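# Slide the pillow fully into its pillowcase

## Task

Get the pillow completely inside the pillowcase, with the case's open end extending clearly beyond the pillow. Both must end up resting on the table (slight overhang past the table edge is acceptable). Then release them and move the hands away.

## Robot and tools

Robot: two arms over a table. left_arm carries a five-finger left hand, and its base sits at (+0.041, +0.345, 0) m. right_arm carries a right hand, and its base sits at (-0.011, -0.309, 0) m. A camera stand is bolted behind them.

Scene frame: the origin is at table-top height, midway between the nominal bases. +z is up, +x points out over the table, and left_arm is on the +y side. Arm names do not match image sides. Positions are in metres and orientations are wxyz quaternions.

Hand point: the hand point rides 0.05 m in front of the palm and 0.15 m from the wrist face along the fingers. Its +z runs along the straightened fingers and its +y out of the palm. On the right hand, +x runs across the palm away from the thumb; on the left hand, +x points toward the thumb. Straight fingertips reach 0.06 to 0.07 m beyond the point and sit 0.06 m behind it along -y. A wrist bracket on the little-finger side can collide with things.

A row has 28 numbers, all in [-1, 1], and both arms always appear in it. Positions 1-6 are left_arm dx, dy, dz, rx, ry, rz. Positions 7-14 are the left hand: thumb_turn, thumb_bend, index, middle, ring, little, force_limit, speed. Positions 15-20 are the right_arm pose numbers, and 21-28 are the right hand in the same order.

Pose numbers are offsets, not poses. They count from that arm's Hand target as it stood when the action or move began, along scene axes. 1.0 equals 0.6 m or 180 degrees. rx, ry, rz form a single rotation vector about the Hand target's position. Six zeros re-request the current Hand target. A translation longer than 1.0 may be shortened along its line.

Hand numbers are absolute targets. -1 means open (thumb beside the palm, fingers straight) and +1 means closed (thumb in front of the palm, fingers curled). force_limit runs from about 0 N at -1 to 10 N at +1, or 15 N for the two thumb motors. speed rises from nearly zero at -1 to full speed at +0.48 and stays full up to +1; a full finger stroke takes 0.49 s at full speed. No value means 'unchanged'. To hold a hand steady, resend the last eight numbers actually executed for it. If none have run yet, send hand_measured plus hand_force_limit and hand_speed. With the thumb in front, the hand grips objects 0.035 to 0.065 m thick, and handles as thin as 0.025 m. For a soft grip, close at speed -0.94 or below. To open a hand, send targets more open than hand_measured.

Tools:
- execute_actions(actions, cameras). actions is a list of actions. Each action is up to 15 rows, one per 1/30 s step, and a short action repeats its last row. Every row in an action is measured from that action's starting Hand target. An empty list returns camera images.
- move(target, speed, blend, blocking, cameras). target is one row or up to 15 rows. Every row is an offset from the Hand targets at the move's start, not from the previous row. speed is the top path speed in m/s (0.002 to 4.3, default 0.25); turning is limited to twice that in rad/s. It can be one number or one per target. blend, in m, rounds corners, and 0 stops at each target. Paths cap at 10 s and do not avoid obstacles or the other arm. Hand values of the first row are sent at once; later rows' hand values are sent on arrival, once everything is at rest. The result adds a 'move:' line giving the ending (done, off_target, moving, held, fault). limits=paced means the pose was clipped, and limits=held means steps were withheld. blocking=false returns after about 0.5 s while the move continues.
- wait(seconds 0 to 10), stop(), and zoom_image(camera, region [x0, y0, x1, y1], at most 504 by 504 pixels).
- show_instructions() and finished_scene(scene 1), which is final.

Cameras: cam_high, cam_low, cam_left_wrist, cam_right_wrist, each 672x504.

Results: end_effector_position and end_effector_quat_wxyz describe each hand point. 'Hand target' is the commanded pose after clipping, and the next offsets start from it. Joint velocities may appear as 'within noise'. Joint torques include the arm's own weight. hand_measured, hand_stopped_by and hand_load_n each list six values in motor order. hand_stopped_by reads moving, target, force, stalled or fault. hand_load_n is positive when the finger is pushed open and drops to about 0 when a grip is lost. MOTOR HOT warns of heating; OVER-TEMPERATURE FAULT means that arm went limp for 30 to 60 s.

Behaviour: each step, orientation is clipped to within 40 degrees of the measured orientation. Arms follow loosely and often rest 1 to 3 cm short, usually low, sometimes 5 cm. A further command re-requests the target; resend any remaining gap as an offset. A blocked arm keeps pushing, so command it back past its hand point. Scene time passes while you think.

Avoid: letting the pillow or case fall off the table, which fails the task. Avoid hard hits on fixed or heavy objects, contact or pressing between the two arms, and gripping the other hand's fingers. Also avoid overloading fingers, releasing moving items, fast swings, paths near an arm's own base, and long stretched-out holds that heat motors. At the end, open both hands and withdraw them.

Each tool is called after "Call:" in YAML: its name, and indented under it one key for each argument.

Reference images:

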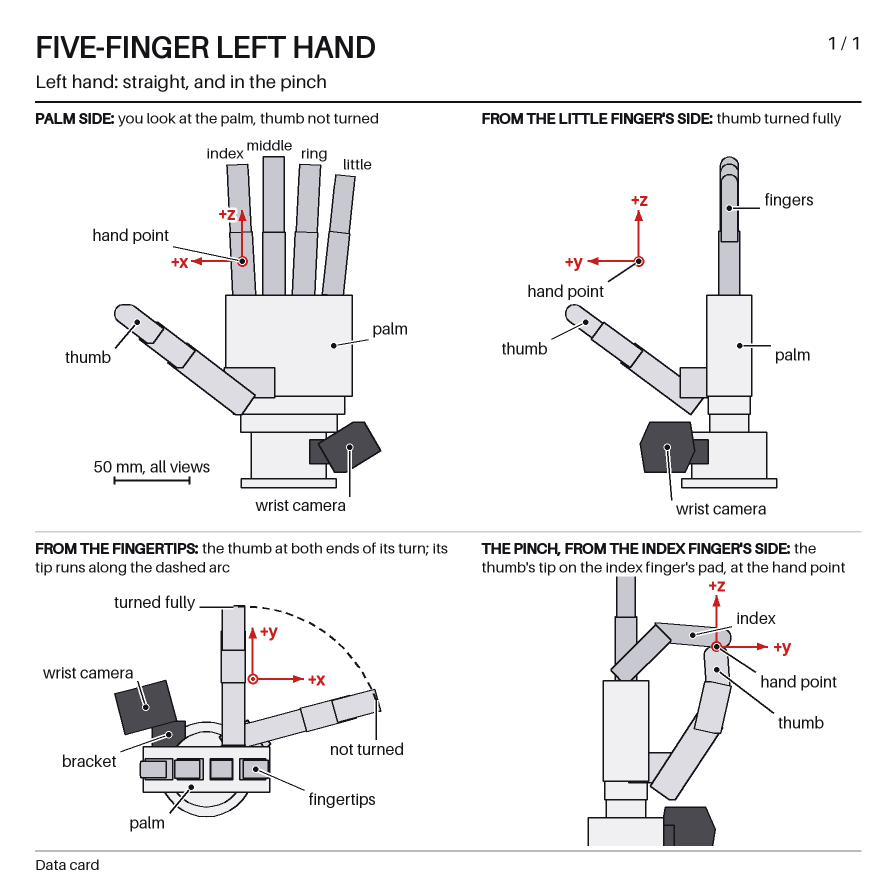

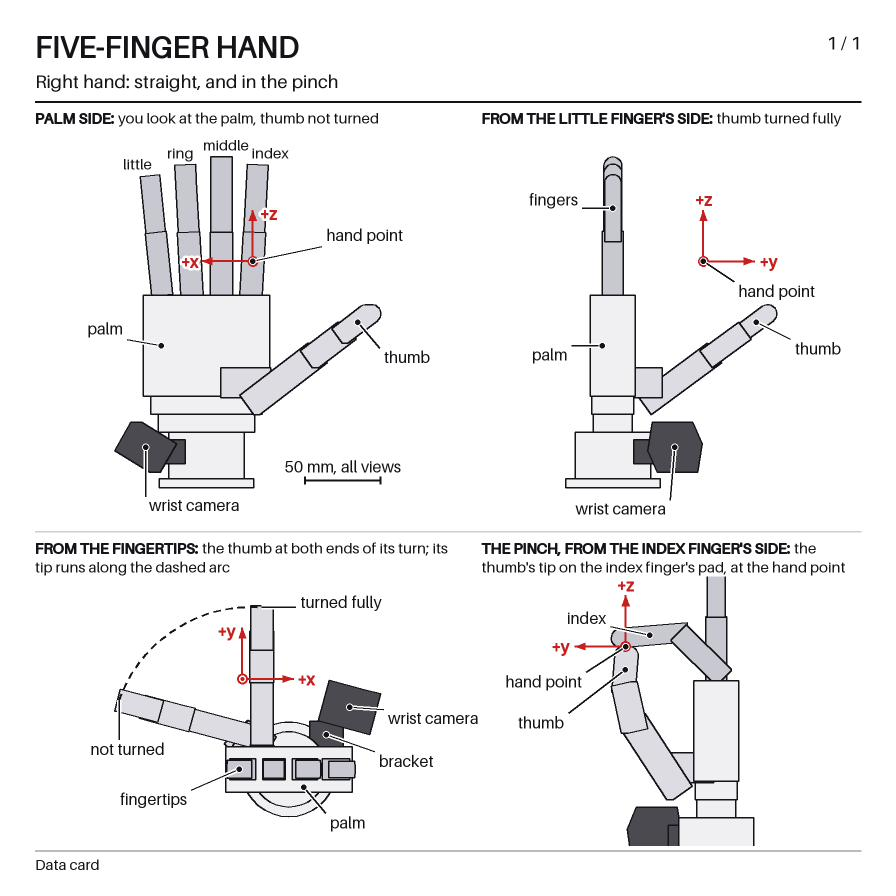

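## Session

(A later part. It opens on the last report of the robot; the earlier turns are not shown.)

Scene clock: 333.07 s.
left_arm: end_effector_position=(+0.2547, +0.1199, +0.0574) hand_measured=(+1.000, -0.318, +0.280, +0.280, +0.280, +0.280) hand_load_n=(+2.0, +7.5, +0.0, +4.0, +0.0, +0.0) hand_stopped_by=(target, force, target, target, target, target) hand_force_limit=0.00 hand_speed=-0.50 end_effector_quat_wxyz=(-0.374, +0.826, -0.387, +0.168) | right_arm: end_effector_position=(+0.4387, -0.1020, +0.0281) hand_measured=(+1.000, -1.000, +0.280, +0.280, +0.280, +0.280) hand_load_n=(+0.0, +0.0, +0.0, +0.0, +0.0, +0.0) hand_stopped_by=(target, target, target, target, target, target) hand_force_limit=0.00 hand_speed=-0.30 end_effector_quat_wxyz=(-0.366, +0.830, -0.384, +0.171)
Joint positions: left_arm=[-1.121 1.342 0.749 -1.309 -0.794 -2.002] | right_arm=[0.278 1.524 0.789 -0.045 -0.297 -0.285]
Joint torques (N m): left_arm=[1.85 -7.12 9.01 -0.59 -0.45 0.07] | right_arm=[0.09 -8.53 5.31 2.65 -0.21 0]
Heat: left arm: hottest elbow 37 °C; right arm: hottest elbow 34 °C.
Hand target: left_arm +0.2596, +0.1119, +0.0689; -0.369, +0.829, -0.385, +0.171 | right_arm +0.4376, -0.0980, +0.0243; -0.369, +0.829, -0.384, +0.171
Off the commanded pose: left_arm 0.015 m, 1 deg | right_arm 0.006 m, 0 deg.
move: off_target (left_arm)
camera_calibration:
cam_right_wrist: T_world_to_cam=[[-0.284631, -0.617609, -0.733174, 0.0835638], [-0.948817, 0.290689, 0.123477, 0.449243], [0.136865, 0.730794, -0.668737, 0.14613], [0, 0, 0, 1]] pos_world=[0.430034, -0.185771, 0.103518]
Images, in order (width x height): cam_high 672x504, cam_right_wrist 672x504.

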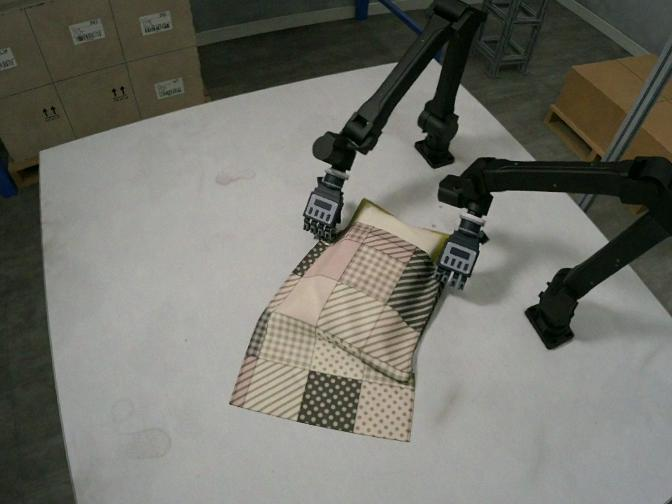

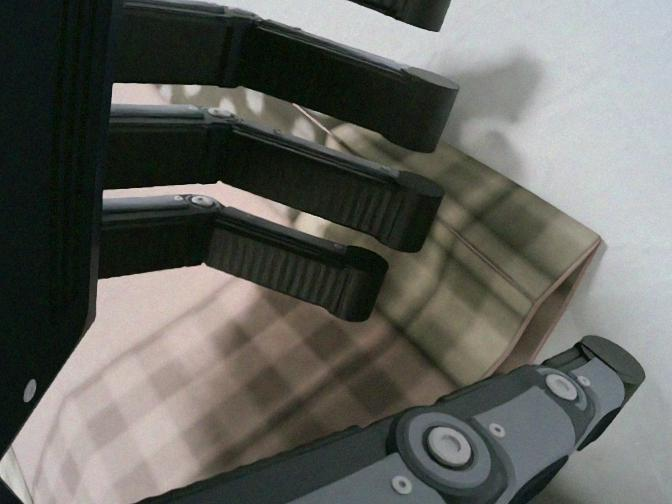

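Call:
move:
  target: [0.0, 0.0, 0.0, 0,0,0, 1, 0.0, 0.28, 0.28, 0.28, 0.28, 0, -0.5, -0.004,-0.003,-0.027,0,0,0,1,-1,0.28,0.28,0.28,0.28,0,-0.3]
  cameras: ["cam_right_wrist"]
  speed: 0.05

Scene clock: 336.17 s.
left_arm: end_effector_position=(+0.2547, +0.1199, +0.0574) hand_measured=(+1.000, -0.318, +0.280, +0.280, +0.280, +0.280) hand_load_n=(+2.0, +7.0, +0.0, +4.0, +0.0, +0.0) hand_stopped_by=(target, force, target, target, target, target) hand_force_limit=0.00 hand_speed=-0.50 end_effector_quat_wxyz=(-0.374, +0.826, -0.387, +0.168) | right_arm: end_effector_position=(+0.4384, -0.1021, +0.0155) hand_measured=(+1.000, -1.000, +0.280, +0.280, +0.280, +0.280) hand_load_n=(+0.0, +0.0, +0.0, -0.5, +0.0, +0.0) hand_stopped_by=(target, target, target, target, target, target) hand_force_limit=0.00 hand_speed=-0.30 end_effector_quat_wxyz=(-0.369, +0.829, -0.383, +0.174)
Joint positions: left_arm=[-1.121 1.342 0.749 -1.309 -0.794 -2.002] | right_arm=[0.278 1.549 0.769 0.007 -0.297 -0.285]
Joint torques (N m): left_arm=[1.96 -7.18 8.98 -0.59 -0.46 0.07] | right_arm=[-0.03 -8.35 4.89 2.69 -0.29 -0.02]
Heat: left arm: hottest elbow 37 °C; right arm: hottest elbow 33 °C.
Hand target: left_arm +0.2596, +0.1119, +0.0689; -0.369, +0.829, -0.385, +0.171 | right_arm +0.4353, -0.0997, +0.0083; -0.369, +0.829, -0.384, +0.171
Off the commanded pose: left_arm 0.015 m, 1 deg | right_arm 0.008 m, 0 deg.
move: off_target (left_arm)
camera_calibration:
cam_right_wrist: T_world_to_cam=[[-0.2793, -0.61567, -0.736846, 0.0720465], [-0.949633, 0.290668, 0.11709, 0.450908], [0.142089, 0.732436, -0.665843, 0.135658], [0, 0, 0, 1]] pos_world=[0.429044, -0.186068, 0.0906173]
Images, in order (width x height): cam_right_wrist 672x504.

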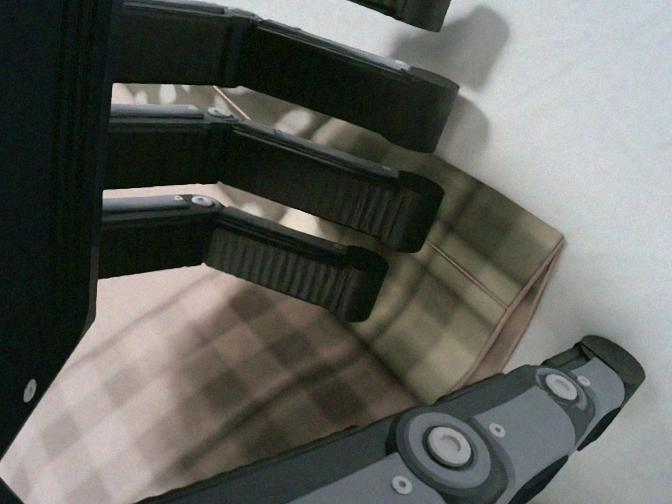

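Call:
move:
  target: [0.0, 0.0, 0.0, 0,0,0, 1, 0.0, 0.28, 0.28, 0.28, 0.28, 0, -0.5, 0,0,-0.02,0,0,0,1,-1,0.28,0.28,0.28,0.28,0,-0.3]
  cameras: ["cam_right_wrist"]
  speed: 0.05

Scene clock: 339.00 s.
left_arm: end_effector_position=(+0.2547, +0.1199, +0.0574) hand_measured=(+1.000, -0.318, +0.280, +0.280, +0.280, +0.280) hand_load_n=(+2.0, +7.5, +0.0, +4.0, +0.0, +0.5) hand_stopped_by=(target, force, target, target, target, target) hand_force_limit=0.00 hand_speed=-0.50 end_effector_quat_wxyz=(-0.374, +0.826, -0.387, +0.168) | right_arm: end_effector_position=(+0.4421, -0.1001, +0.0143) hand_measured=(+1.000, -1.000, +0.280, +0.280, +0.280, +0.280) hand_load_n=(+0.0, +0.5, -0.5, -3.0, +0.0, +0.0) hand_stopped_by=(target, target, target, target, target, target) hand_force_limit=0.00 hand_speed=-0.30 end_effector_quat_wxyz=(-0.377, +0.825, -0.382, +0.180)
Joint positions: left_arm=[-1.121 1.342 0.749 -1.309 -0.794 -2.002] | right_arm=[0.278 1.558 0.763 0.045 -0.299 -0.279]
Joint torques (N m): left_arm=[1.61 -7.18 8.99 -0.59 -0.45 0.08] | right_arm=[0.03 -6.83 4.46 2.65 -0.17 -0.13]
Heat: left arm: hottest elbow 37 °C; right arm: hottest elbow 33 °C.
Hand target: left_arm +0.2596, +0.1119, +0.0689; -0.369, +0.829, -0.385, +0.171 | right_arm +0.4352, -0.0998, -0.0039; -0.369, +0.829, -0.384, +0.171
Off the commanded pose: left_arm 0.015 m, 1 deg | right_arm 0.019 m, 1 deg.
move: off_target (left_arm, right_arm)
camera_calibration:
cam_right_wrist: T_world_to_cam=[[-0.266283, -0.60668, -0.749021, 0.0688447], [-0.95125, 0.290858, 0.102592, 0.454949], [0.155618, 0.739825, -0.654555, 0.127454], [0, 0, 0, 1]] pos_world=[0.431268, -0.184853, 0.0883178]
Images, in order (width x height): cam_right_wrist 672x504.

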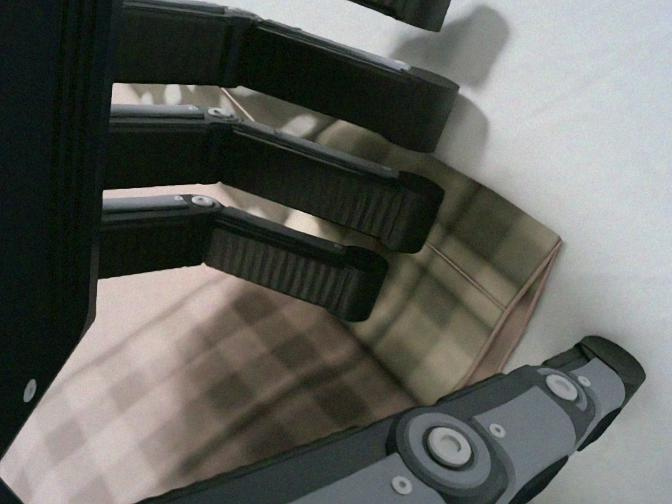

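Call:
move:
  target: [0.0, 0.0, 0.0, 0,0,0, 1, 0.0, 0.28, 0.28, 0.28, 0.28, 0, -0.5, 0,0,0,0,0,0,1,-0.5,0.28,0.28,0.28,0.28,0,-0.5]
  cameras: ["cam_right_wrist"]
  speed: 0.05

Call:
move:
  target: [0.0, 0.0, 0.0, 0,0,0, 1, 0.0, 0.28, 0.28, 0.28, 0.28, 0, -0.5, 0,0,0,0,0,0,1,0.0,0.28,0.28,0.28,0.28,0,-0.5]
  cameras: ["cam_right_wrist"]
  speed: 0.05

Scene clock: 343.10 s.
left_arm: end_effector_position=(+0.2547, +0.1199, +0.0574) hand_measured=(+1.000, -0.318, +0.280, +0.280, +0.280, +0.280) hand_load_n=(+2.0, +7.0, +0.0, +4.5, +0.0, +0.0) hand_stopped_by=(target, force, target, target, target, target) hand_force_limit=0.00 hand_speed=-0.50 end_effector_quat_wxyz=(-0.374, +0.826, -0.387, +0.168) | right_arm: end_effector_position=(+0.4426, -0.0996, +0.0141) hand_measured=(+1.000, -0.500, +0.280, +0.280, +0.280, +0.280) hand_load_n=(+0.0, +0.0, -0.5, -4.0, +0.0, +0.0) hand_stopped_by=(target, target, target, target, target, target) hand_force_limit=0.00 hand_speed=-0.50 end_effector_quat_wxyz=(-0.378, +0.824, -0.382, +0.180)
Joint positions: left_arm=[-1.121 1.342 0.749 -1.309 -0.794 -2.002] | right_arm=[0.278 1.56 0.763 0.049 -0.3 -0.277]
Joint torques (N m): left_arm=[1.85 -7.12 8.99 -0.61 -0.44 0.09] | right_arm=[-0.15 -6.95 4.51 2.51 -0.12 -0.11]
Heat: left arm: hottest elbow 38 °C; right arm: hottest elbow 33 °C.
Hand target: left_arm +0.2596, +0.1119, +0.0689; -0.369, +0.829, -0.385, +0.171 | right_arm +0.4352, -0.0998, -0.0039; -0.369, +0.829, -0.384, +0.171
Off the commanded pose: left_arm 0.015 m, 1 deg | right_arm 0.019 m, 2 deg.
move: off_target (left_arm, right_arm)
camera_calibration:
cam_right_wrist: T_world_to_cam=[[-0.265775, -0.604679, -0.750818, 0.0690698], [-0.951229, 0.291014, 0.102346, 0.455335], [0.156612, 0.7414, -0.652532, 0.126525], [0, 0, 0, 1]] pos_world=[0.43167, -0.18455, 0.0878186]
Images, in order (width x height): cam_right_wrist 672x504.

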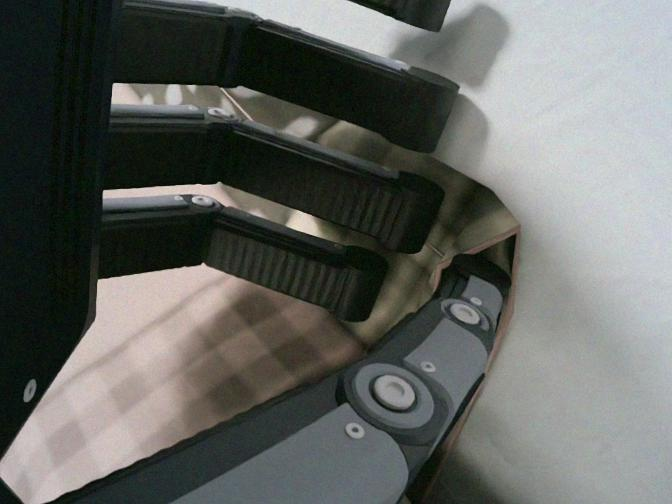

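Scene clock: 343.70 s.
left_arm: end_effector_position=(+0.2547, +0.1199, +0.0574) hand_measured=(+1.000, -0.318, +0.280, +0.280, +0.280, +0.280) hand_load_n=(+2.0, +7.0, +0.0, +4.5, +0.0, +0.0) hand_stopped_by=(target, force, target, target, target, target) hand_force_limit=0.00 hand_speed=-0.50 end_effector_quat_wxyz=(-0.374, +0.826, -0.387, +0.168) | right_arm: end_effector_position=(+0.4429, -0.0995, +0.0143) hand_measured=(+1.000, -0.270, +0.280, +0.280, +0.280, +0.280) hand_load_n=(+1.0, +7.0, +0.0, +0.0, +0.0, +0.0) hand_stopped_by=(target, force, target, target, target, target) hand_force_limit=0.00 hand_speed=-0.50 end_effector_quat_wxyz=(-0.378, +0.824, -0.382, +0.180)
Joint positions: left_arm=[-1.121 1.342 0.749 -1.309 -0.794 -2.002] | right_arm=[0.278 1.56 0.763 0.05 -0.3 -0.277]
Joint torques (N m): left_arm=[1.61 -7.41 9.02 -0.58 -0.45 0.08] | right_arm=[-0.09 -7 4.51 2.45 -0.12 -0.11]
Heat: left arm: hottest elbow 38 °C; right arm: hottest elbow 33 °C.
Hand target: left_arm +0.2596, +0.1119, +0.0689; -0.369, +0.829, -0.385, +0.171 | right_arm +0.4352, -0.0998, -0.0040; -0.369, +0.829, -0.384, +0.171
Off the commanded pose: left_arm 0.015 m, 1 deg | right_arm 0.020 m, 2 deg.
move: off_target (left_arm, right_arm)
camera_calibration:
cam_right_wrist: T_world_to_cam=[[-0.264884, -0.604471, -0.7513, 0.068955], [-0.951363, 0.29092, 0.101356, 0.455616], [0.157302, 0.741607, -0.652132, 0.126189], [0, 0, 0, 1]] pos_world=[0.431871, -0.184449, 0.0879185]
Images, in order (width x height): cam_right_wrist 672x504.

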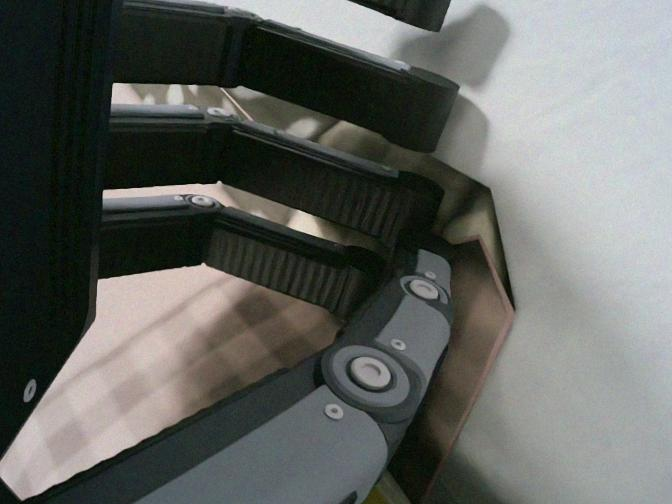

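Call:
move:
  target: [0.0, 0.0, 0.0, 0,0,0, 1, 0.0, 0.28, 0.28, 0.28, 0.28, 0, -0.5, 0,0,0.12,0,0,0,1,0.0,0.28,0.28,0.28,0.28,0,-0.5]
  cameras: ["all"]
  speed: 0.08

Scene clock: 347.03 s.
left_arm: end_effector_position=(+0.2547, +0.1199, +0.0574) hand_measured=(+1.000, -0.318, +0.280, +0.280, +0.280, +0.280) hand_load_n=(+2.0, +7.5, +0.0, +4.0, +0.0, +0.0) hand_stopped_by=(target, force, target, target, target, target) hand_force_limit=0.00 hand_speed=-0.50 end_effector_quat_wxyz=(-0.374, +0.826, -0.387, +0.168) | right_arm: end_effector_position=(+0.4131, -0.1089, +0.0402) hand_measured=(+1.000, -0.270, +0.280, +0.280, +0.280, +0.280) hand_load_n=(+0.5, +5.5, +0.0, +3.5, +0.0, +0.0) hand_stopped_by=(target, force, target, target, target, target) hand_force_limit=0.00 hand_speed=-0.50 end_effector_quat_wxyz=(-0.352, +0.835, -0.395, +0.152)
Joint positions: left_arm=[-1.121 1.342 0.749 -1.309 -0.794 -2.002] | right_arm=[0.278 1.451 0.769 -0.15 -0.299 -0.277]
Joint torques (N m): left_arm=[1.79 -7.3 9.02 -0.62 -0.44 0.09] | right_arm=[-0.15 -9.64 9.83 1.16 -0.23 -0.1]
Heat: left arm: hottest elbow 38 °C; right arm: hottest elbow 33 °C.
Hand target: left_arm +0.2596, +0.1119, +0.0689; -0.369, +0.829, -0.385, +0.171 | right_arm +0.4352, -0.0997, +0.0682; -0.369, +0.829, -0.384, +0.171
Off the commanded pose: left_arm 0.015 m, 1 deg | right_arm 0.037 m, 3 deg.
move: off_target (left_arm, right_arm)
camera_calibration:
cam_left_wrist: T_world_to_cam=[[0.626882, 0.177383, 0.758653, -0.230196], [0.0844753, -0.983472, 0.160146, 0.0821814], [0.774521, -0.0363053, -0.631505, -0.0398184], [0, 0, 0, 1]] pos_world=[0.168204, 0.12021, 0.136332]
cam_right_wrist: T_world_to_cam=[[-0.324778, -0.62298, -0.711628, 0.0960616], [-0.94, 0.295746, 0.170099, 0.420478], [0.104493, 0.724175, -0.681653, 0.175885], [0, 0, 0, 1]] pos_world=[0.408069, -0.191882, 0.11673]

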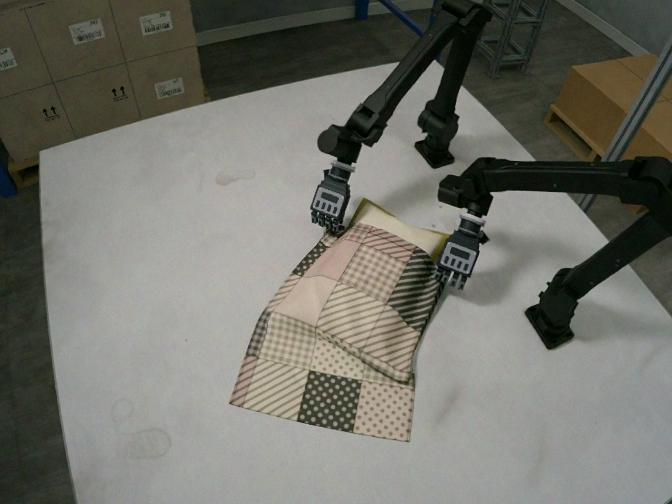

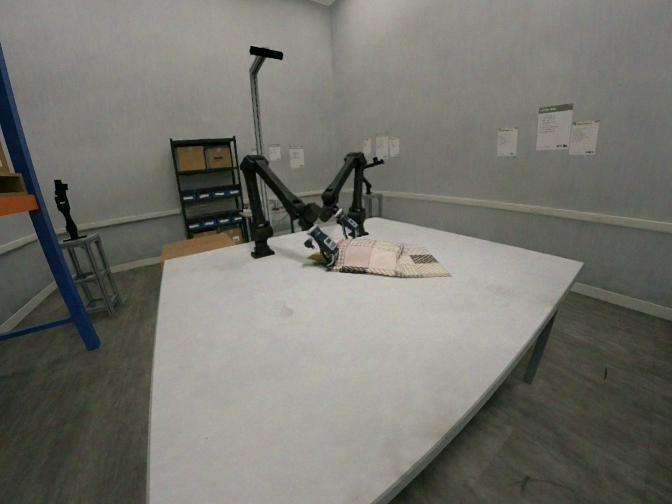

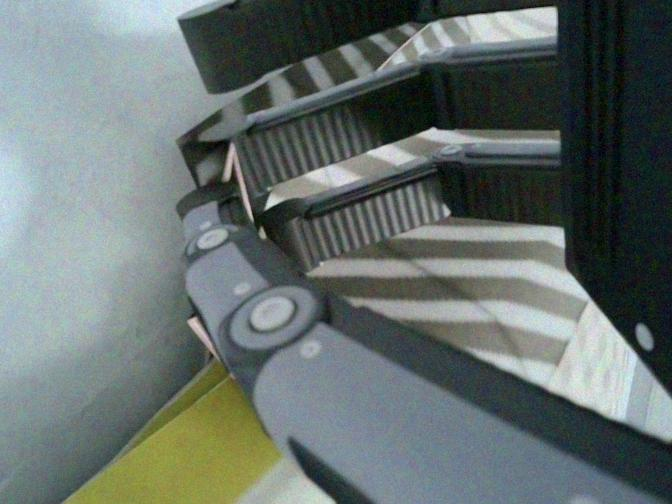

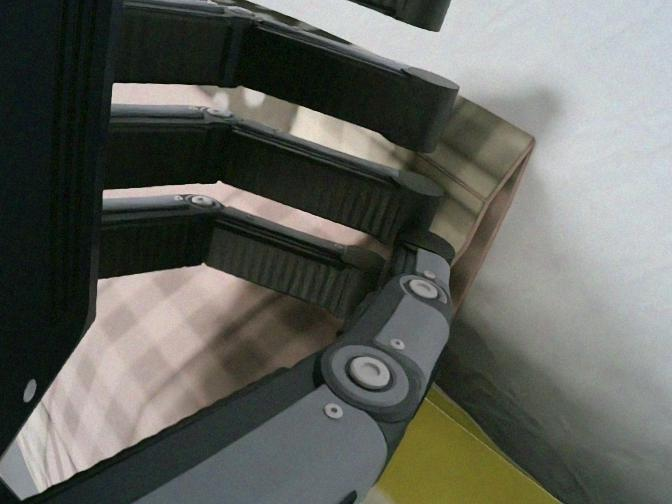

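Call:
move:
  target: [0.0, 0.0, 0.0, 0,0,0, 1, 0.1, 0.28, 0.28, 0.28, 0.28, 0.4, -0.6, 0,0,0.0,0,0,0,1,0.1,0.28,0.28,0.28,0.28,0.4,-0.6]
  speed: 0.08

Call:
move:
  target:
    - [0.0423,0.0235,0.117,0,0,-0.067, 1, 0.1, 0.28, 0.28, 0.28, 0.28, 0.4, -0.6, -0.0383,-0.0293,0.117,0,0,-0.067,1,0.1,0.28,0.28,0.28,0.28,0.4,-0.6]
    - [0.088,0.038,0.2,0,0,-0.133, 1, 0.1, 0.28, 0.28, 0.28, 0.28, 0.4, -0.6, -0.082,-0.05,0.2,0,0,-0.133,1,0.1,0.28,0.28,0.28,0.28,0.4,-0.6]
  cameras: ["all"]
  speed: 0.08
  blend: [0.02,0]

Scene clock: 371.30 s.
left_arm: end_effector_position=(+0.2547, +0.1199, +0.0574) hand_measured=(+1.000, -0.304, +0.280, +0.280, +0.280, +0.280) hand_load_n=(+2.5, +10.0, +0.0, +5.5, +0.0, +0.0) hand_stopped_by=(target, force, target, target, target, target) hand_force_limit=0.40 hand_speed=-0.60 end_effector_quat_wxyz=(-0.374, +0.826, -0.387, +0.168) | right_arm: end_effector_position=(+0.4131, -0.1089, +0.0402) hand_measured=(+1.000, -0.224, +0.280, +0.278, +0.280, +0.280) hand_load_n=(+1.5, +11.5, +0.0, +9.0, +0.0, +0.0) hand_stopped_by=(target, force, target, target, target, target) hand_force_limit=0.40 hand_speed=-0.60 end_effector_quat_wxyz=(-0.352, +0.835, -0.395, +0.152)
Joint positions: left_arm=[-1.121 1.342 0.749 -1.309 -0.794 -2.002] | right_arm=[0.278 1.451 0.769 -0.15 -0.299 -0.277]
Joint torques (N m): left_arm=[1.79 -7.3 9.01 -0.57 -0.44 0.08] | right_arm=[-0.09 -9.64 9.8 1.13 -0.23 -0.1]
Heat: left arm: hottest elbow 38 °C; right arm: hottest elbow 37 °C.
Hand target: left_arm +0.2596, +0.1119, +0.0689; -0.369, +0.829, -0.385, +0.171 | right_arm +0.4353, -0.0997, +0.0682; -0.369, +0.829, -0.384, +0.171
Off the commanded pose: left_arm 0.015 m, 1 deg | right_arm 0.037 m, 3 deg.
move: off_target (left_arm, right_arm)

Scene clock: 374.80 s.
left_arm: end_effector_position=(+0.2975, +0.1478, +0.1578) hand_measured=(+1.000, -0.304, +0.280, +0.280, +0.280, +0.280) hand_load_n=(+2.5, +8.5, +0.0, +6.0, -0.5, +0.0) hand_stopped_by=(target, force, target, target, target, target) hand_force_limit=0.40 hand_speed=-0.60 end_effector_quat_wxyz=(-0.332, +0.727, -0.563, +0.211) | right_arm: end_effector_position=(+0.3700, -0.1406, +0.1525) hand_measured=(+1.000, -0.224, +0.280, +0.278, +0.280, +0.280) hand_load_n=(+1.5, +11.5, +0.0, +9.5, +0.0, -0.5) hand_stopped_by=(target, force, target, target, target, target) hand_force_limit=0.40 hand_speed=-0.60 end_effector_quat_wxyz=(-0.300, +0.742, -0.554, +0.230)
Joint positions: left_arm=[-0.872 0.967 0.775 -1.075 -0.761 -1.051] | right_arm=[0.352 1.081 0.789 -0.506 0.065 0.054]
Joint torques (N m): left_arm=[2.02 -5.13 13.04 1.32 -0.64 0.11] | right_arm=[0.26 -6.01 11.69 1.21 0.05 0]
Heat: left arm: hottest elbow 39 °C; right arm: hottest elbow 37 °C.
Hand target: left_arm +0.3124, +0.1348, +0.1890; -0.325, +0.731, -0.548, +0.243 | right_arm +0.3860, -0.1298, +0.1881; -0.326, +0.731, -0.548, +0.244
Off the commanded pose: left_arm 0.037 m, 4 deg | right_arm 0.041 m, 4 deg.
move: off_target (left_arm, right_arm)
camera_calibration:
cam_left_wrist: T_world_to_cam=[[0.684502, -0.121606, 0.718797, -0.304795], [-0.311956, -0.940015, 0.13804, 0.204958], [0.658894, -0.318722, -0.681378, 0.0754527], [0, 0, 0, 1]] pos_world=[0.222855, 0.179647, 0.242205]
cam_right_wrist: T_world_to_cam=[[-0.548835, -0.464384, -0.695074, 0.244866], [-0.741192, 0.654831, 0.147753, 0.350614], [0.386542, 0.596275, -0.703592, 0.160913], [0, 0, 0, 1]] pos_world=[0.332064, -0.211829, 0.231613]

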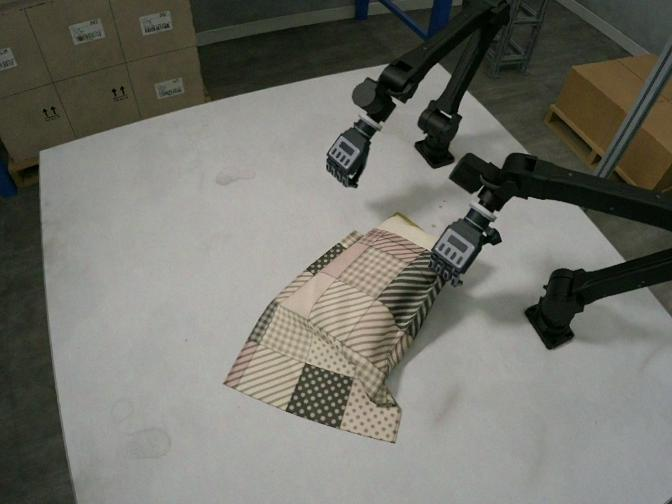

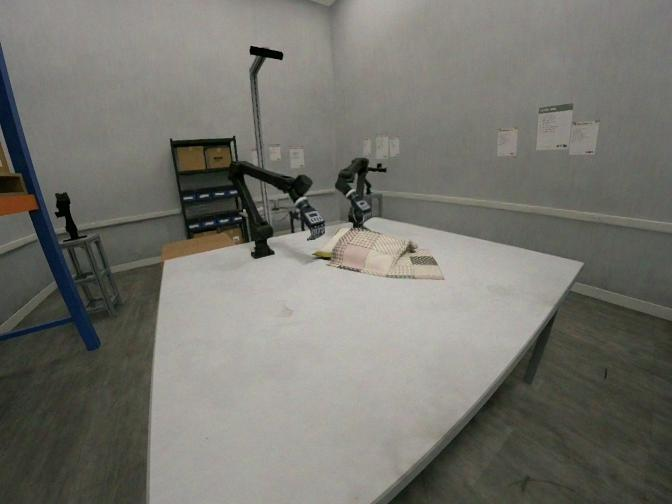

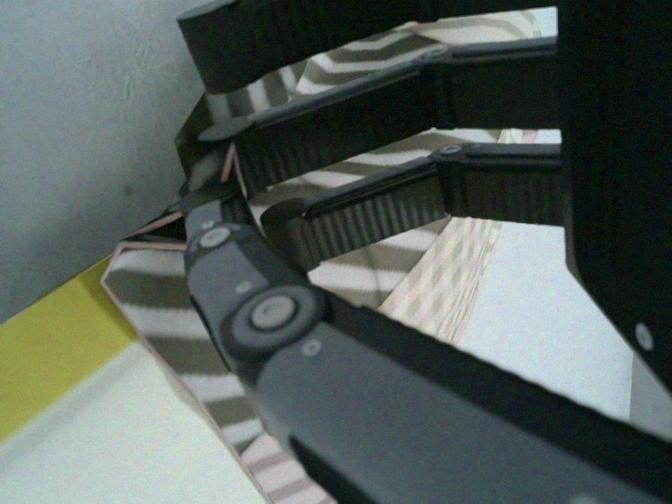

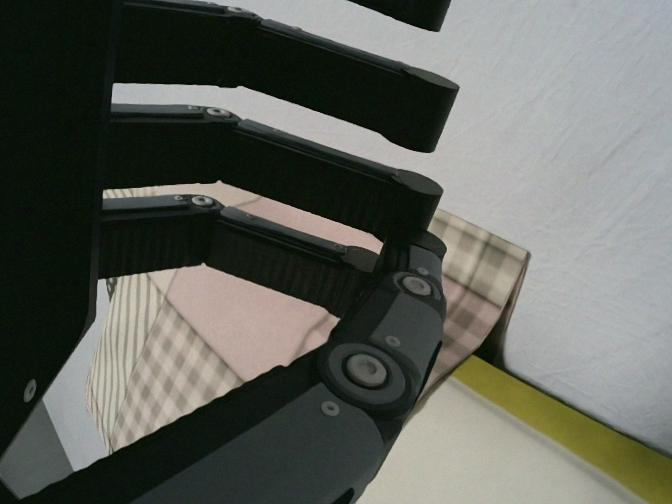

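Call:
zoom_image:
  camera: "cam_high"
  region: [290, 130, 530, 340]

Scaled by 2.100 from the camera's 672x504 image, which has a finer 960x720 frame.

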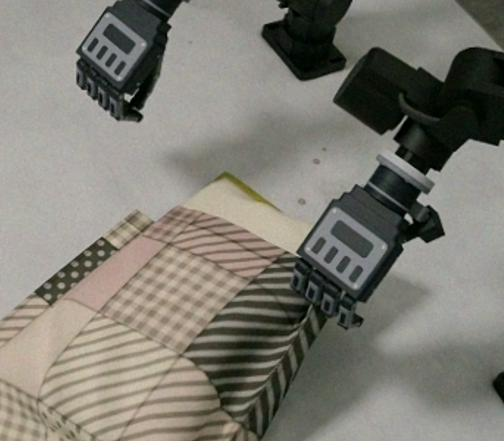

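Call:
move:
  target: [0,0,0,0,0,0, 1, 0.1, 0.28, 0.28, 0.28, 0.28, 0.4, -0.6, 0.051,0.0143,-0.122,0.0581,-0.1082,0.1316,1,-0.2,-0.6,-0.6,-0.6,-0.6,0.0,-0.3]
  cameras: ["cam_high", "cam_right_wrist"]
  speed: 0.15

Scene clock: 409.40 s.
left_arm: end_effector_position=(+0.2974, +0.1478, +0.1577) hand_measured=(+1.000, -0.304, +0.280, +0.280, +0.280, +0.280) hand_load_n=(+2.0, +8.5, +0.0, +6.0, +0.0, +0.0) hand_stopped_by=(target, force, target, target, target, target) hand_force_limit=0.40 hand_speed=-0.60 end_effector_quat_wxyz=(-0.332, +0.727, -0.563, +0.210) | right_arm: end_effector_position=(+0.4148, -0.1172, +0.1188) hand_measured=(+1.000, -0.222, -0.600, -0.600, -0.600, -0.600) hand_load_n=(+0.0, +0.0, +0.0, +0.0, +0.0, +0.0) hand_stopped_by=(target, force, target, target, target, target) hand_force_limit=0.00 hand_speed=-0.30 end_effector_quat_wxyz=(-0.520, +0.745, -0.346, +0.235)
Joint positions: left_arm=[-0.872 0.967 0.775 -1.075 -0.761 -1.05] | right_arm=[0.179 1.243 0.567 0.272 -0.482 -0.185]
Joint torques (N m): left_arm=[1.85 -4.89 13.09 1.37 -0.64 0.11] | right_arm=[-1.38 -5.19 5.68 3.1 -0.41 -0.18]
Heat: left arm: hottest elbow 40 °C; right arm: hottest elbow 36 °C.
Hand target: left_arm +0.3124, +0.1348, +0.1890; -0.325, +0.731, -0.548, +0.243 | right_arm +0.4167, -0.1213, +0.1150; -0.520, +0.744, -0.344, +0.241
Off the commanded pose: left_arm 0.037 m, 4 deg | right_arm 0.006 m, 1 deg.
move: off_target (left_arm)
camera_calibration:
cam_right_wrist: T_world_to_cam=[[-0.0462426, -0.404279, -0.913466, 0.0813493], [-0.956775, 0.280771, -0.0758278, 0.445496], [0.287131, 0.870475, -0.399787, 0.143209], [0, 0, 0, 1]] pos_world=[0.388882, -0.216855, 0.165344]
Images, in order (width x height): cam_high 672x504, cam_right_wrist 672x504.

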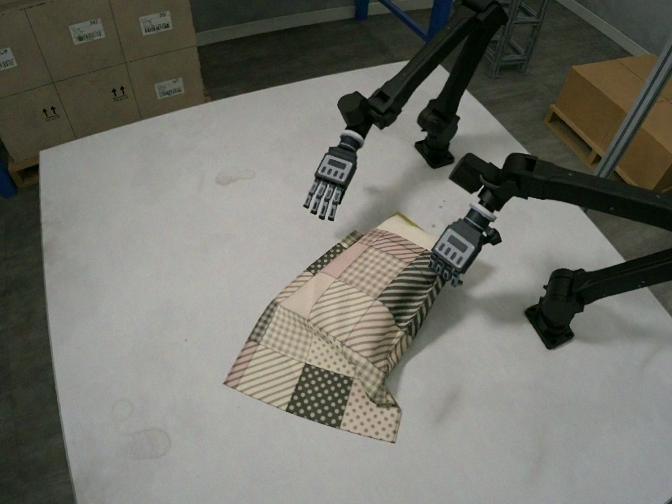

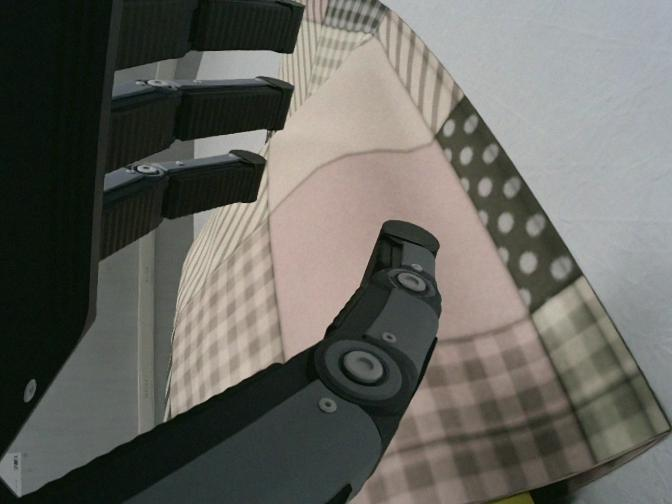

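Call:
move:
  target:
    - [0,0,0,0,0,0, 1, 0.1, 0.28, 0.28, 0.28, 0.28, 0.4, -0.6, -0.1045,0.057,-0.02,0,0,-0.09,1,-0.2,-0.6,-0.6,-0.6,-0.6,0.0,-0.3]
    - [0,0,0,0,0,0, 1, 0.1, 0.28, 0.28, 0.28, 0.28, 0.4, -0.6, -0.1045,0.057,-0.098,0,0,-0.09,1,-0.2,-0.6,-0.6,-0.6,-0.6,0.0,-0.3]
  cameras: ["cam_high", "cam_right_wrist"]
  speed: 0.15
  blend: [0.02,0]

Scene clock: 429.80 s.
left_arm: end_effector_position=(+0.2974, +0.1478, +0.1577) hand_measured=(+1.000, -0.304, +0.280, +0.280, +0.280, +0.280) hand_load_n=(+2.0, +8.5, +0.0, +5.5, +0.0, +0.0) hand_stopped_by=(target, force, target, target, target, target) hand_force_limit=0.40 hand_speed=-0.60 end_effector_quat_wxyz=(-0.332, +0.727, -0.563, +0.210) | right_arm: end_effector_position=(+0.3562, -0.0905, +0.0575) hand_measured=(+1.000, -0.222, -0.600, -0.600, -0.600, -0.600) hand_load_n=(+0.0, +0.0, +0.0, +0.0, +0.0, +0.0) hand_stopped_by=(target, force, target, target, target, target) hand_force_limit=0.00 hand_speed=-0.30 end_effector_quat_wxyz=(-0.476, +0.690, -0.446, +0.314)
Joint positions: left_arm=[-0.872 0.967 0.775 -1.075 -0.761 -1.05] | right_arm=[0.486 1.235 0.323 0.553 0.082 0.022]
Joint torques (N m): left_arm=[1.9 -5.19 13.09 1.33 -0.64 0.11] | right_arm=[0.21 -3.31 4.79 3.3 0.03 0]
Heat: left arm: hottest elbow 42 °C; right arm: hottest elbow 35 °C.
Hand target: left_arm +0.3124, +0.1348, +0.1890; -0.325, +0.731, -0.548, +0.243 | right_arm +0.3541, -0.0870, +0.0562; -0.481, +0.688, -0.446, +0.312
Off the commanded pose: left_arm 0.037 m, 4 deg | right_arm 0.004 m, 1 deg.
move: off_target (left_arm)
camera_calibration:
cam_right_wrist: T_world_to_cam=[[-0.155317, -0.389754, -0.907727, 0.0731971], [-0.83556, 0.542018, -0.0897591, 0.358588], [0.526988, 0.744519, -0.409847, 0.0161146], [0, 0, 0, 1]] pos_world=[0.302498, -0.17783, 0.105234]
Images, in order (width x height): cam_high 672x504, cam_right_wrist 672x504.

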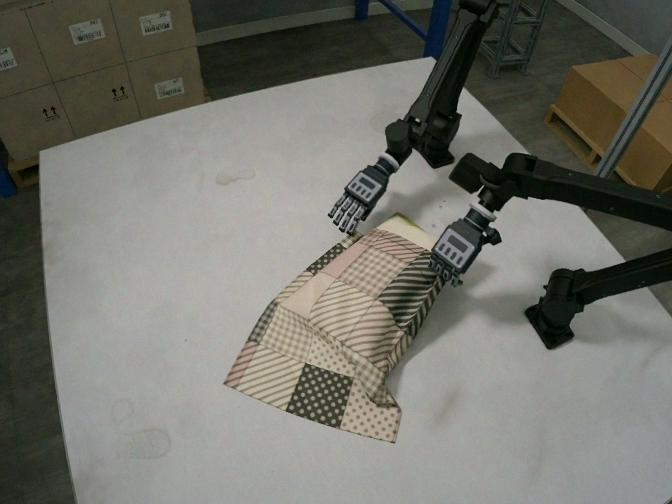

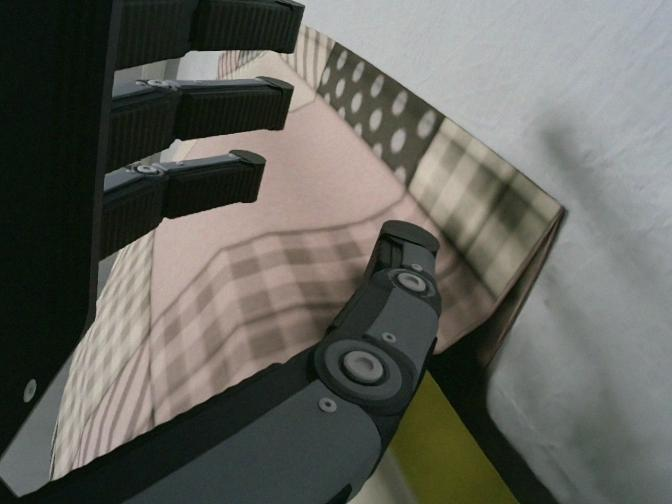

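Call:
move:
  target:
    - [0,0,0,0,0,0, 1, 0.1, 0.28, 0.28, 0.28, 0.28, 0.4, -0.6, -0.0238,0.0125,-0.0,0,0,0,1,-0.2,-0.6,-0.6,-0.6,-0.6,0.0,-0.3]
    - [0,0,0,0,0,0, 1, 0.1, 0.28, 0.28, 0.28, 0.28, 0.4, -0.6, -0.0238,0.0125,-0.068,0,0,0,1,-0.2,-0.6,-0.6,-0.6,-0.6,0.0,-0.3]
  cameras: ["cam_high", "cam_right_wrist"]
  speed: 0.08
  blend: [0.01,0]

Scene clock: 438.67 s.
left_arm: end_effector_position=(+0.2974, +0.1478, +0.1577) hand_measured=(+1.000, -0.304, +0.280, +0.280, +0.280, +0.280) hand_load_n=(+2.0, +8.5, +0.0, +6.5, +0.0, +0.0) hand_stopped_by=(target, force, target, target, target, target) hand_force_limit=0.40 hand_speed=-0.60 end_effector_quat_wxyz=(-0.332, +0.727, -0.563, +0.210) | right_arm: end_effector_position=(+0.3429, -0.0822, +0.0164) hand_measured=(+1.000, -0.222, -0.600, -0.600, -0.600, -0.600) hand_load_n=(+0.0, +0.0, +0.0, +0.0, -0.5, +0.0) hand_stopped_by=(target, force, target, target, target, target) hand_force_limit=0.00 hand_speed=-0.30 end_effector_quat_wxyz=(-0.476, +0.690, -0.446, +0.314)
Joint positions: left_arm=[-0.872 0.967 0.775 -1.075 -0.761 -1.05] | right_arm=[0.539 1.414 0.269 0.785 0.132 0.041]
Joint torques (N m): left_arm=[1.85 -5.13 13.15 1.29 -0.63 0.11] | right_arm=[0.21 -4.13 3.44 3.29 0.05 -0.01]
Heat: left arm: hottest elbow 42 °C; right arm: hottest elbow 34 °C.
Hand target: left_arm +0.3124, +0.1348, +0.1890; -0.325, +0.731, -0.548, +0.243 | right_arm +0.3396, -0.0795, +0.0153; -0.481, +0.688, -0.446, +0.312
Off the commanded pose: left_arm 0.037 m, 4 deg | right_arm 0.004 m, 1 deg.
move: off_target (left_arm); blend cut to 0.0081 m at target 1
camera_calibration:
cam_right_wrist: T_world_to_cam=[[-0.154462, -0.389481, -0.90799, 0.0369142], [-0.83554, 0.541953, -0.0903332, 0.339254], [0.527271, 0.744708, -0.409138, -0.0000710689], [0, 0, 0, 1]] pos_world=[0.289199, -0.169429, 0.0641345]
Images, in order (width x height): cam_high 672x504, cam_right_wrist 672x504.

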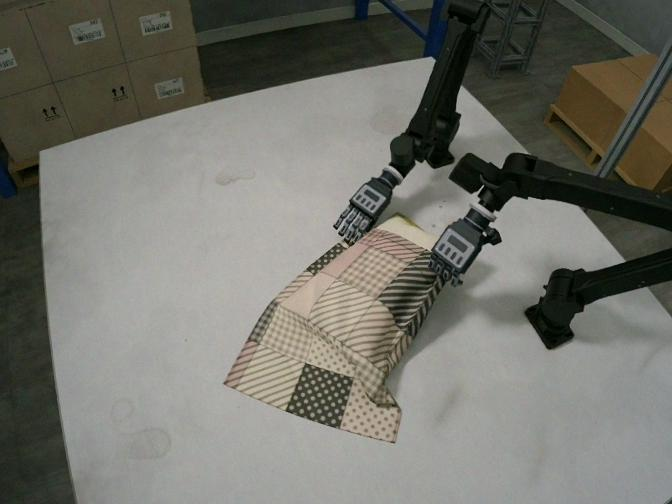

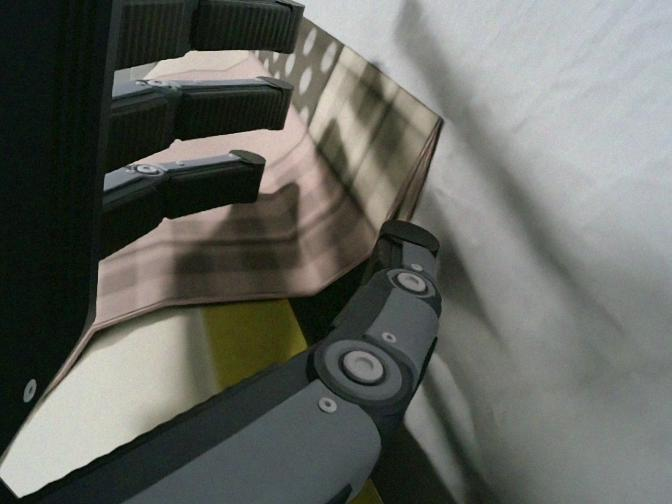

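Call:
move:
  target:
    - [0,0,0,0,0,0, 1, 0.1, 0.28, 0.28, 0.28, 0.28, 0.4, -0.6, -0.0055,0.0122,-0.0067,0,0,0,1,-0.2,-0.6,-0.6,-0.6,-0.6,0.0,-0.3]
    - [0,0,0,0,0,0, 1, 0.1, 0.28, 0.28, 0.28, 0.28, 0.4, -0.6, 0.026,0.026,-0.0067,0,0,0,1,-0.2,-0.6,-0.6,-0.6,-0.6,0.0,-0.3]
  cameras: ["cam_high", "cam_right_wrist"]
  speed: 0.06

Scene clock: 445.00 s.
left_arm: end_effector_position=(+0.2974, +0.1480, +0.1577) hand_measured=(+1.000, -0.304, +0.280, +0.280, +0.280, +0.280) hand_load_n=(+2.5, +8.5, +0.0, +6.0, +0.0, +0.0) hand_stopped_by=(target, force, target, target, target, target) hand_force_limit=0.40 hand_speed=-0.60 end_effector_quat_wxyz=(-0.332, +0.727, -0.564, +0.210) | right_arm: end_effector_position=(+0.3438, -0.0723, +0.0110) hand_measured=(+1.000, -0.220, -0.600, -0.600, -0.600, -0.600) hand_load_n=(-2.0, -1.5, +0.0, +0.0, +0.0, +0.0) hand_stopped_by=(target, force, target, target, target, target) hand_force_limit=0.00 hand_speed=-0.30 end_effector_quat_wxyz=(-0.477, +0.689, -0.445, +0.314)
Joint positions: left_arm=[-0.872 0.967 0.775 -1.075 -0.761 -1.049] | right_arm=[0.568 1.461 0.281 0.821 0.158 0.051]
Joint torques (N m): left_arm=[1.9 -5.25 13.04 1.32 -0.63 0.12] | right_arm=[-0.73 -3.02 6.28 2.25 -0.35 -0.05]
Heat: left arm: hottest elbow 43 °C; right arm: hottest elbow 34 °C.
Hand target: left_arm +0.3123, +0.1347, +0.1890; -0.325, +0.731, -0.548, +0.243 | right_arm +0.3553, -0.0639, +0.0114; -0.481, +0.688, -0.445, +0.312
Off the commanded pose: left_arm 0.037 m, 4 deg | right_arm 0.014 m, 1 deg.
move: off_target (left_arm, right_arm)
camera_calibration:
cam_right_wrist: T_world_to_cam=[[-0.151413, -0.388028, -0.909125, 0.0350341], [-0.836172, 0.540774, -0.0915471, 0.334354], [0.527154, 0.746323, -0.406338, -0.0099005], [0, 0, 0, 1]] pos_world=[0.290101, -0.159827, 0.0584365]
Images, in order (width x height): cam_high 672x504, cam_right_wrist 672x504.

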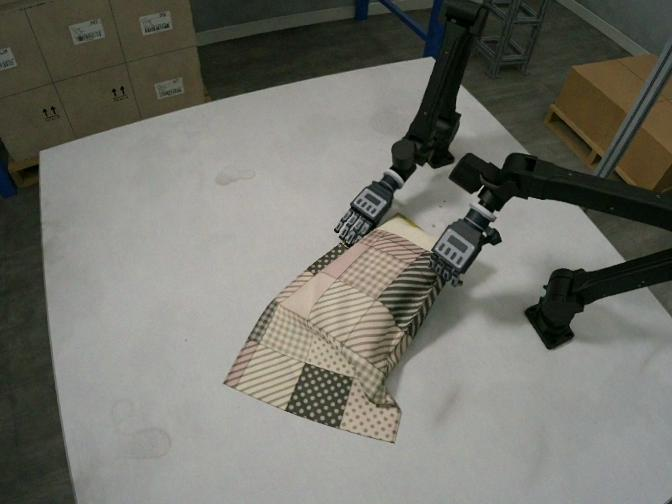

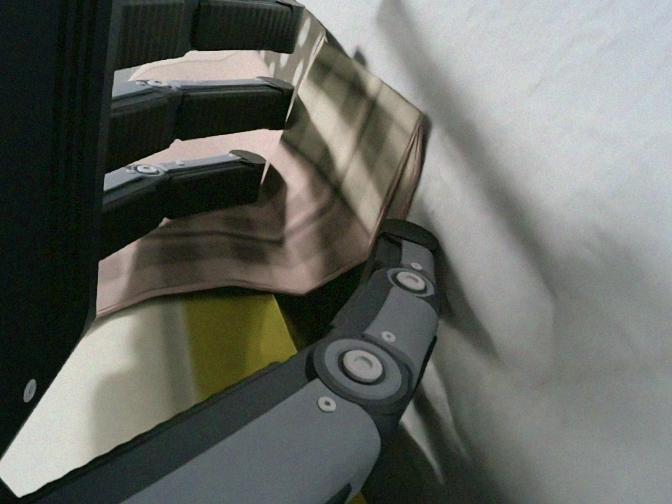

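Call:
move:
  target:
    - [0,0,0,0,0,0, 1, 0.1, 0.28, 0.28, 0.28, 0.28, 0.4, -0.6, -0.044,-0.0065,0.013,0,0,0,1,-0.2,-0.6,-0.6,-0.6,-0.6,0.0,-0.3]
    - [0,0,0,0,0,0, 1, 0.1, 0.28, 0.28, 0.28, 0.28, 0.4, -0.6, 0.0168,0.0205,0.013,0,0,0,1,-0.2,-0.6,-0.6,-0.6,-0.6,0.0,-0.3]
  cameras: ["cam_high", "cam_right_wrist"]
  speed: 0.06

Scene clock: 451.37 s.
left_arm: end_effector_position=(+0.2998, +0.1455, +0.1656) hand_measured=(+1.000, -0.302, +0.280, +0.280, +0.280, +0.280) hand_load_n=(+0.0, +0.0, +0.0, +0.0, +0.0, +0.0) hand_stopped_by=(target, force, target, target, target, target) hand_force_limit=0.40 hand_speed=-0.60 end_effector_quat_wxyz=(-0.330, +0.727, -0.560, +0.219) | right_arm: end_effector_position=(+0.3496, -0.0580, +0.0120) hand_measured=(+1.000, -0.222, -0.600, -0.600, -0.600, -0.600) hand_load_n=(-0.5, +0.0, +0.0, +0.0, +0.0, +0.0) hand_stopped_by=(target, force, target, target, target, target) hand_force_limit=0.00 hand_speed=-0.30 end_effector_quat_wxyz=(-0.476, +0.693, -0.445, +0.307)
Joint positions: left_arm=[-0.871 0.959 0.787 -1.075 -0.762 -1.047] | right_arm=[0.592 1.474 0.321 0.782 0.168 0.062]
Joint torques (N m): left_arm=[1.9 -4.31 12.4 1.36 -0.6 0.08] | right_arm=[-1.32 -4.95 6.63 1.73 -0.14 -0.11]
Heat: left arm: hottest elbow 43 °C; right arm: hottest elbow 33 °C.
Hand target: left_arm +0.3124, +0.1349, +0.1889; -0.325, +0.731, -0.548, +0.243 | right_arm +0.3653, -0.0517, +0.0190; -0.481, +0.688, -0.446, +0.312
Off the commanded pose: left_arm 0.029 m, 3 deg | right_arm 0.019 m, 1 deg.
move: off_target (left_arm, right_arm)
camera_calibration:
cam_right_wrist: T_world_to_cam=[[-0.159565, -0.390032, -0.906871, 0.0451073], [-0.842255, 0.532955, -0.0810207, 0.33306], [0.514922, 0.750889, -0.413547, -0.0187617], [0, 0, 0, 1]] pos_world=[0.29738, -0.145825, 0.0601324]
Images, in order (width x height): cam_high 672x504, cam_right_wrist 672x504.

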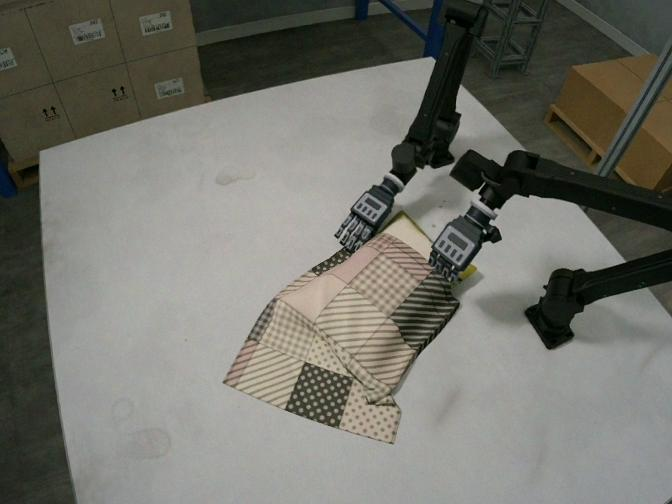

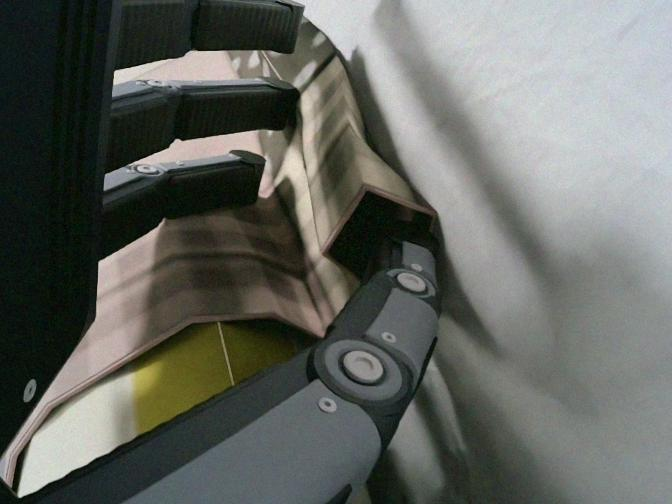

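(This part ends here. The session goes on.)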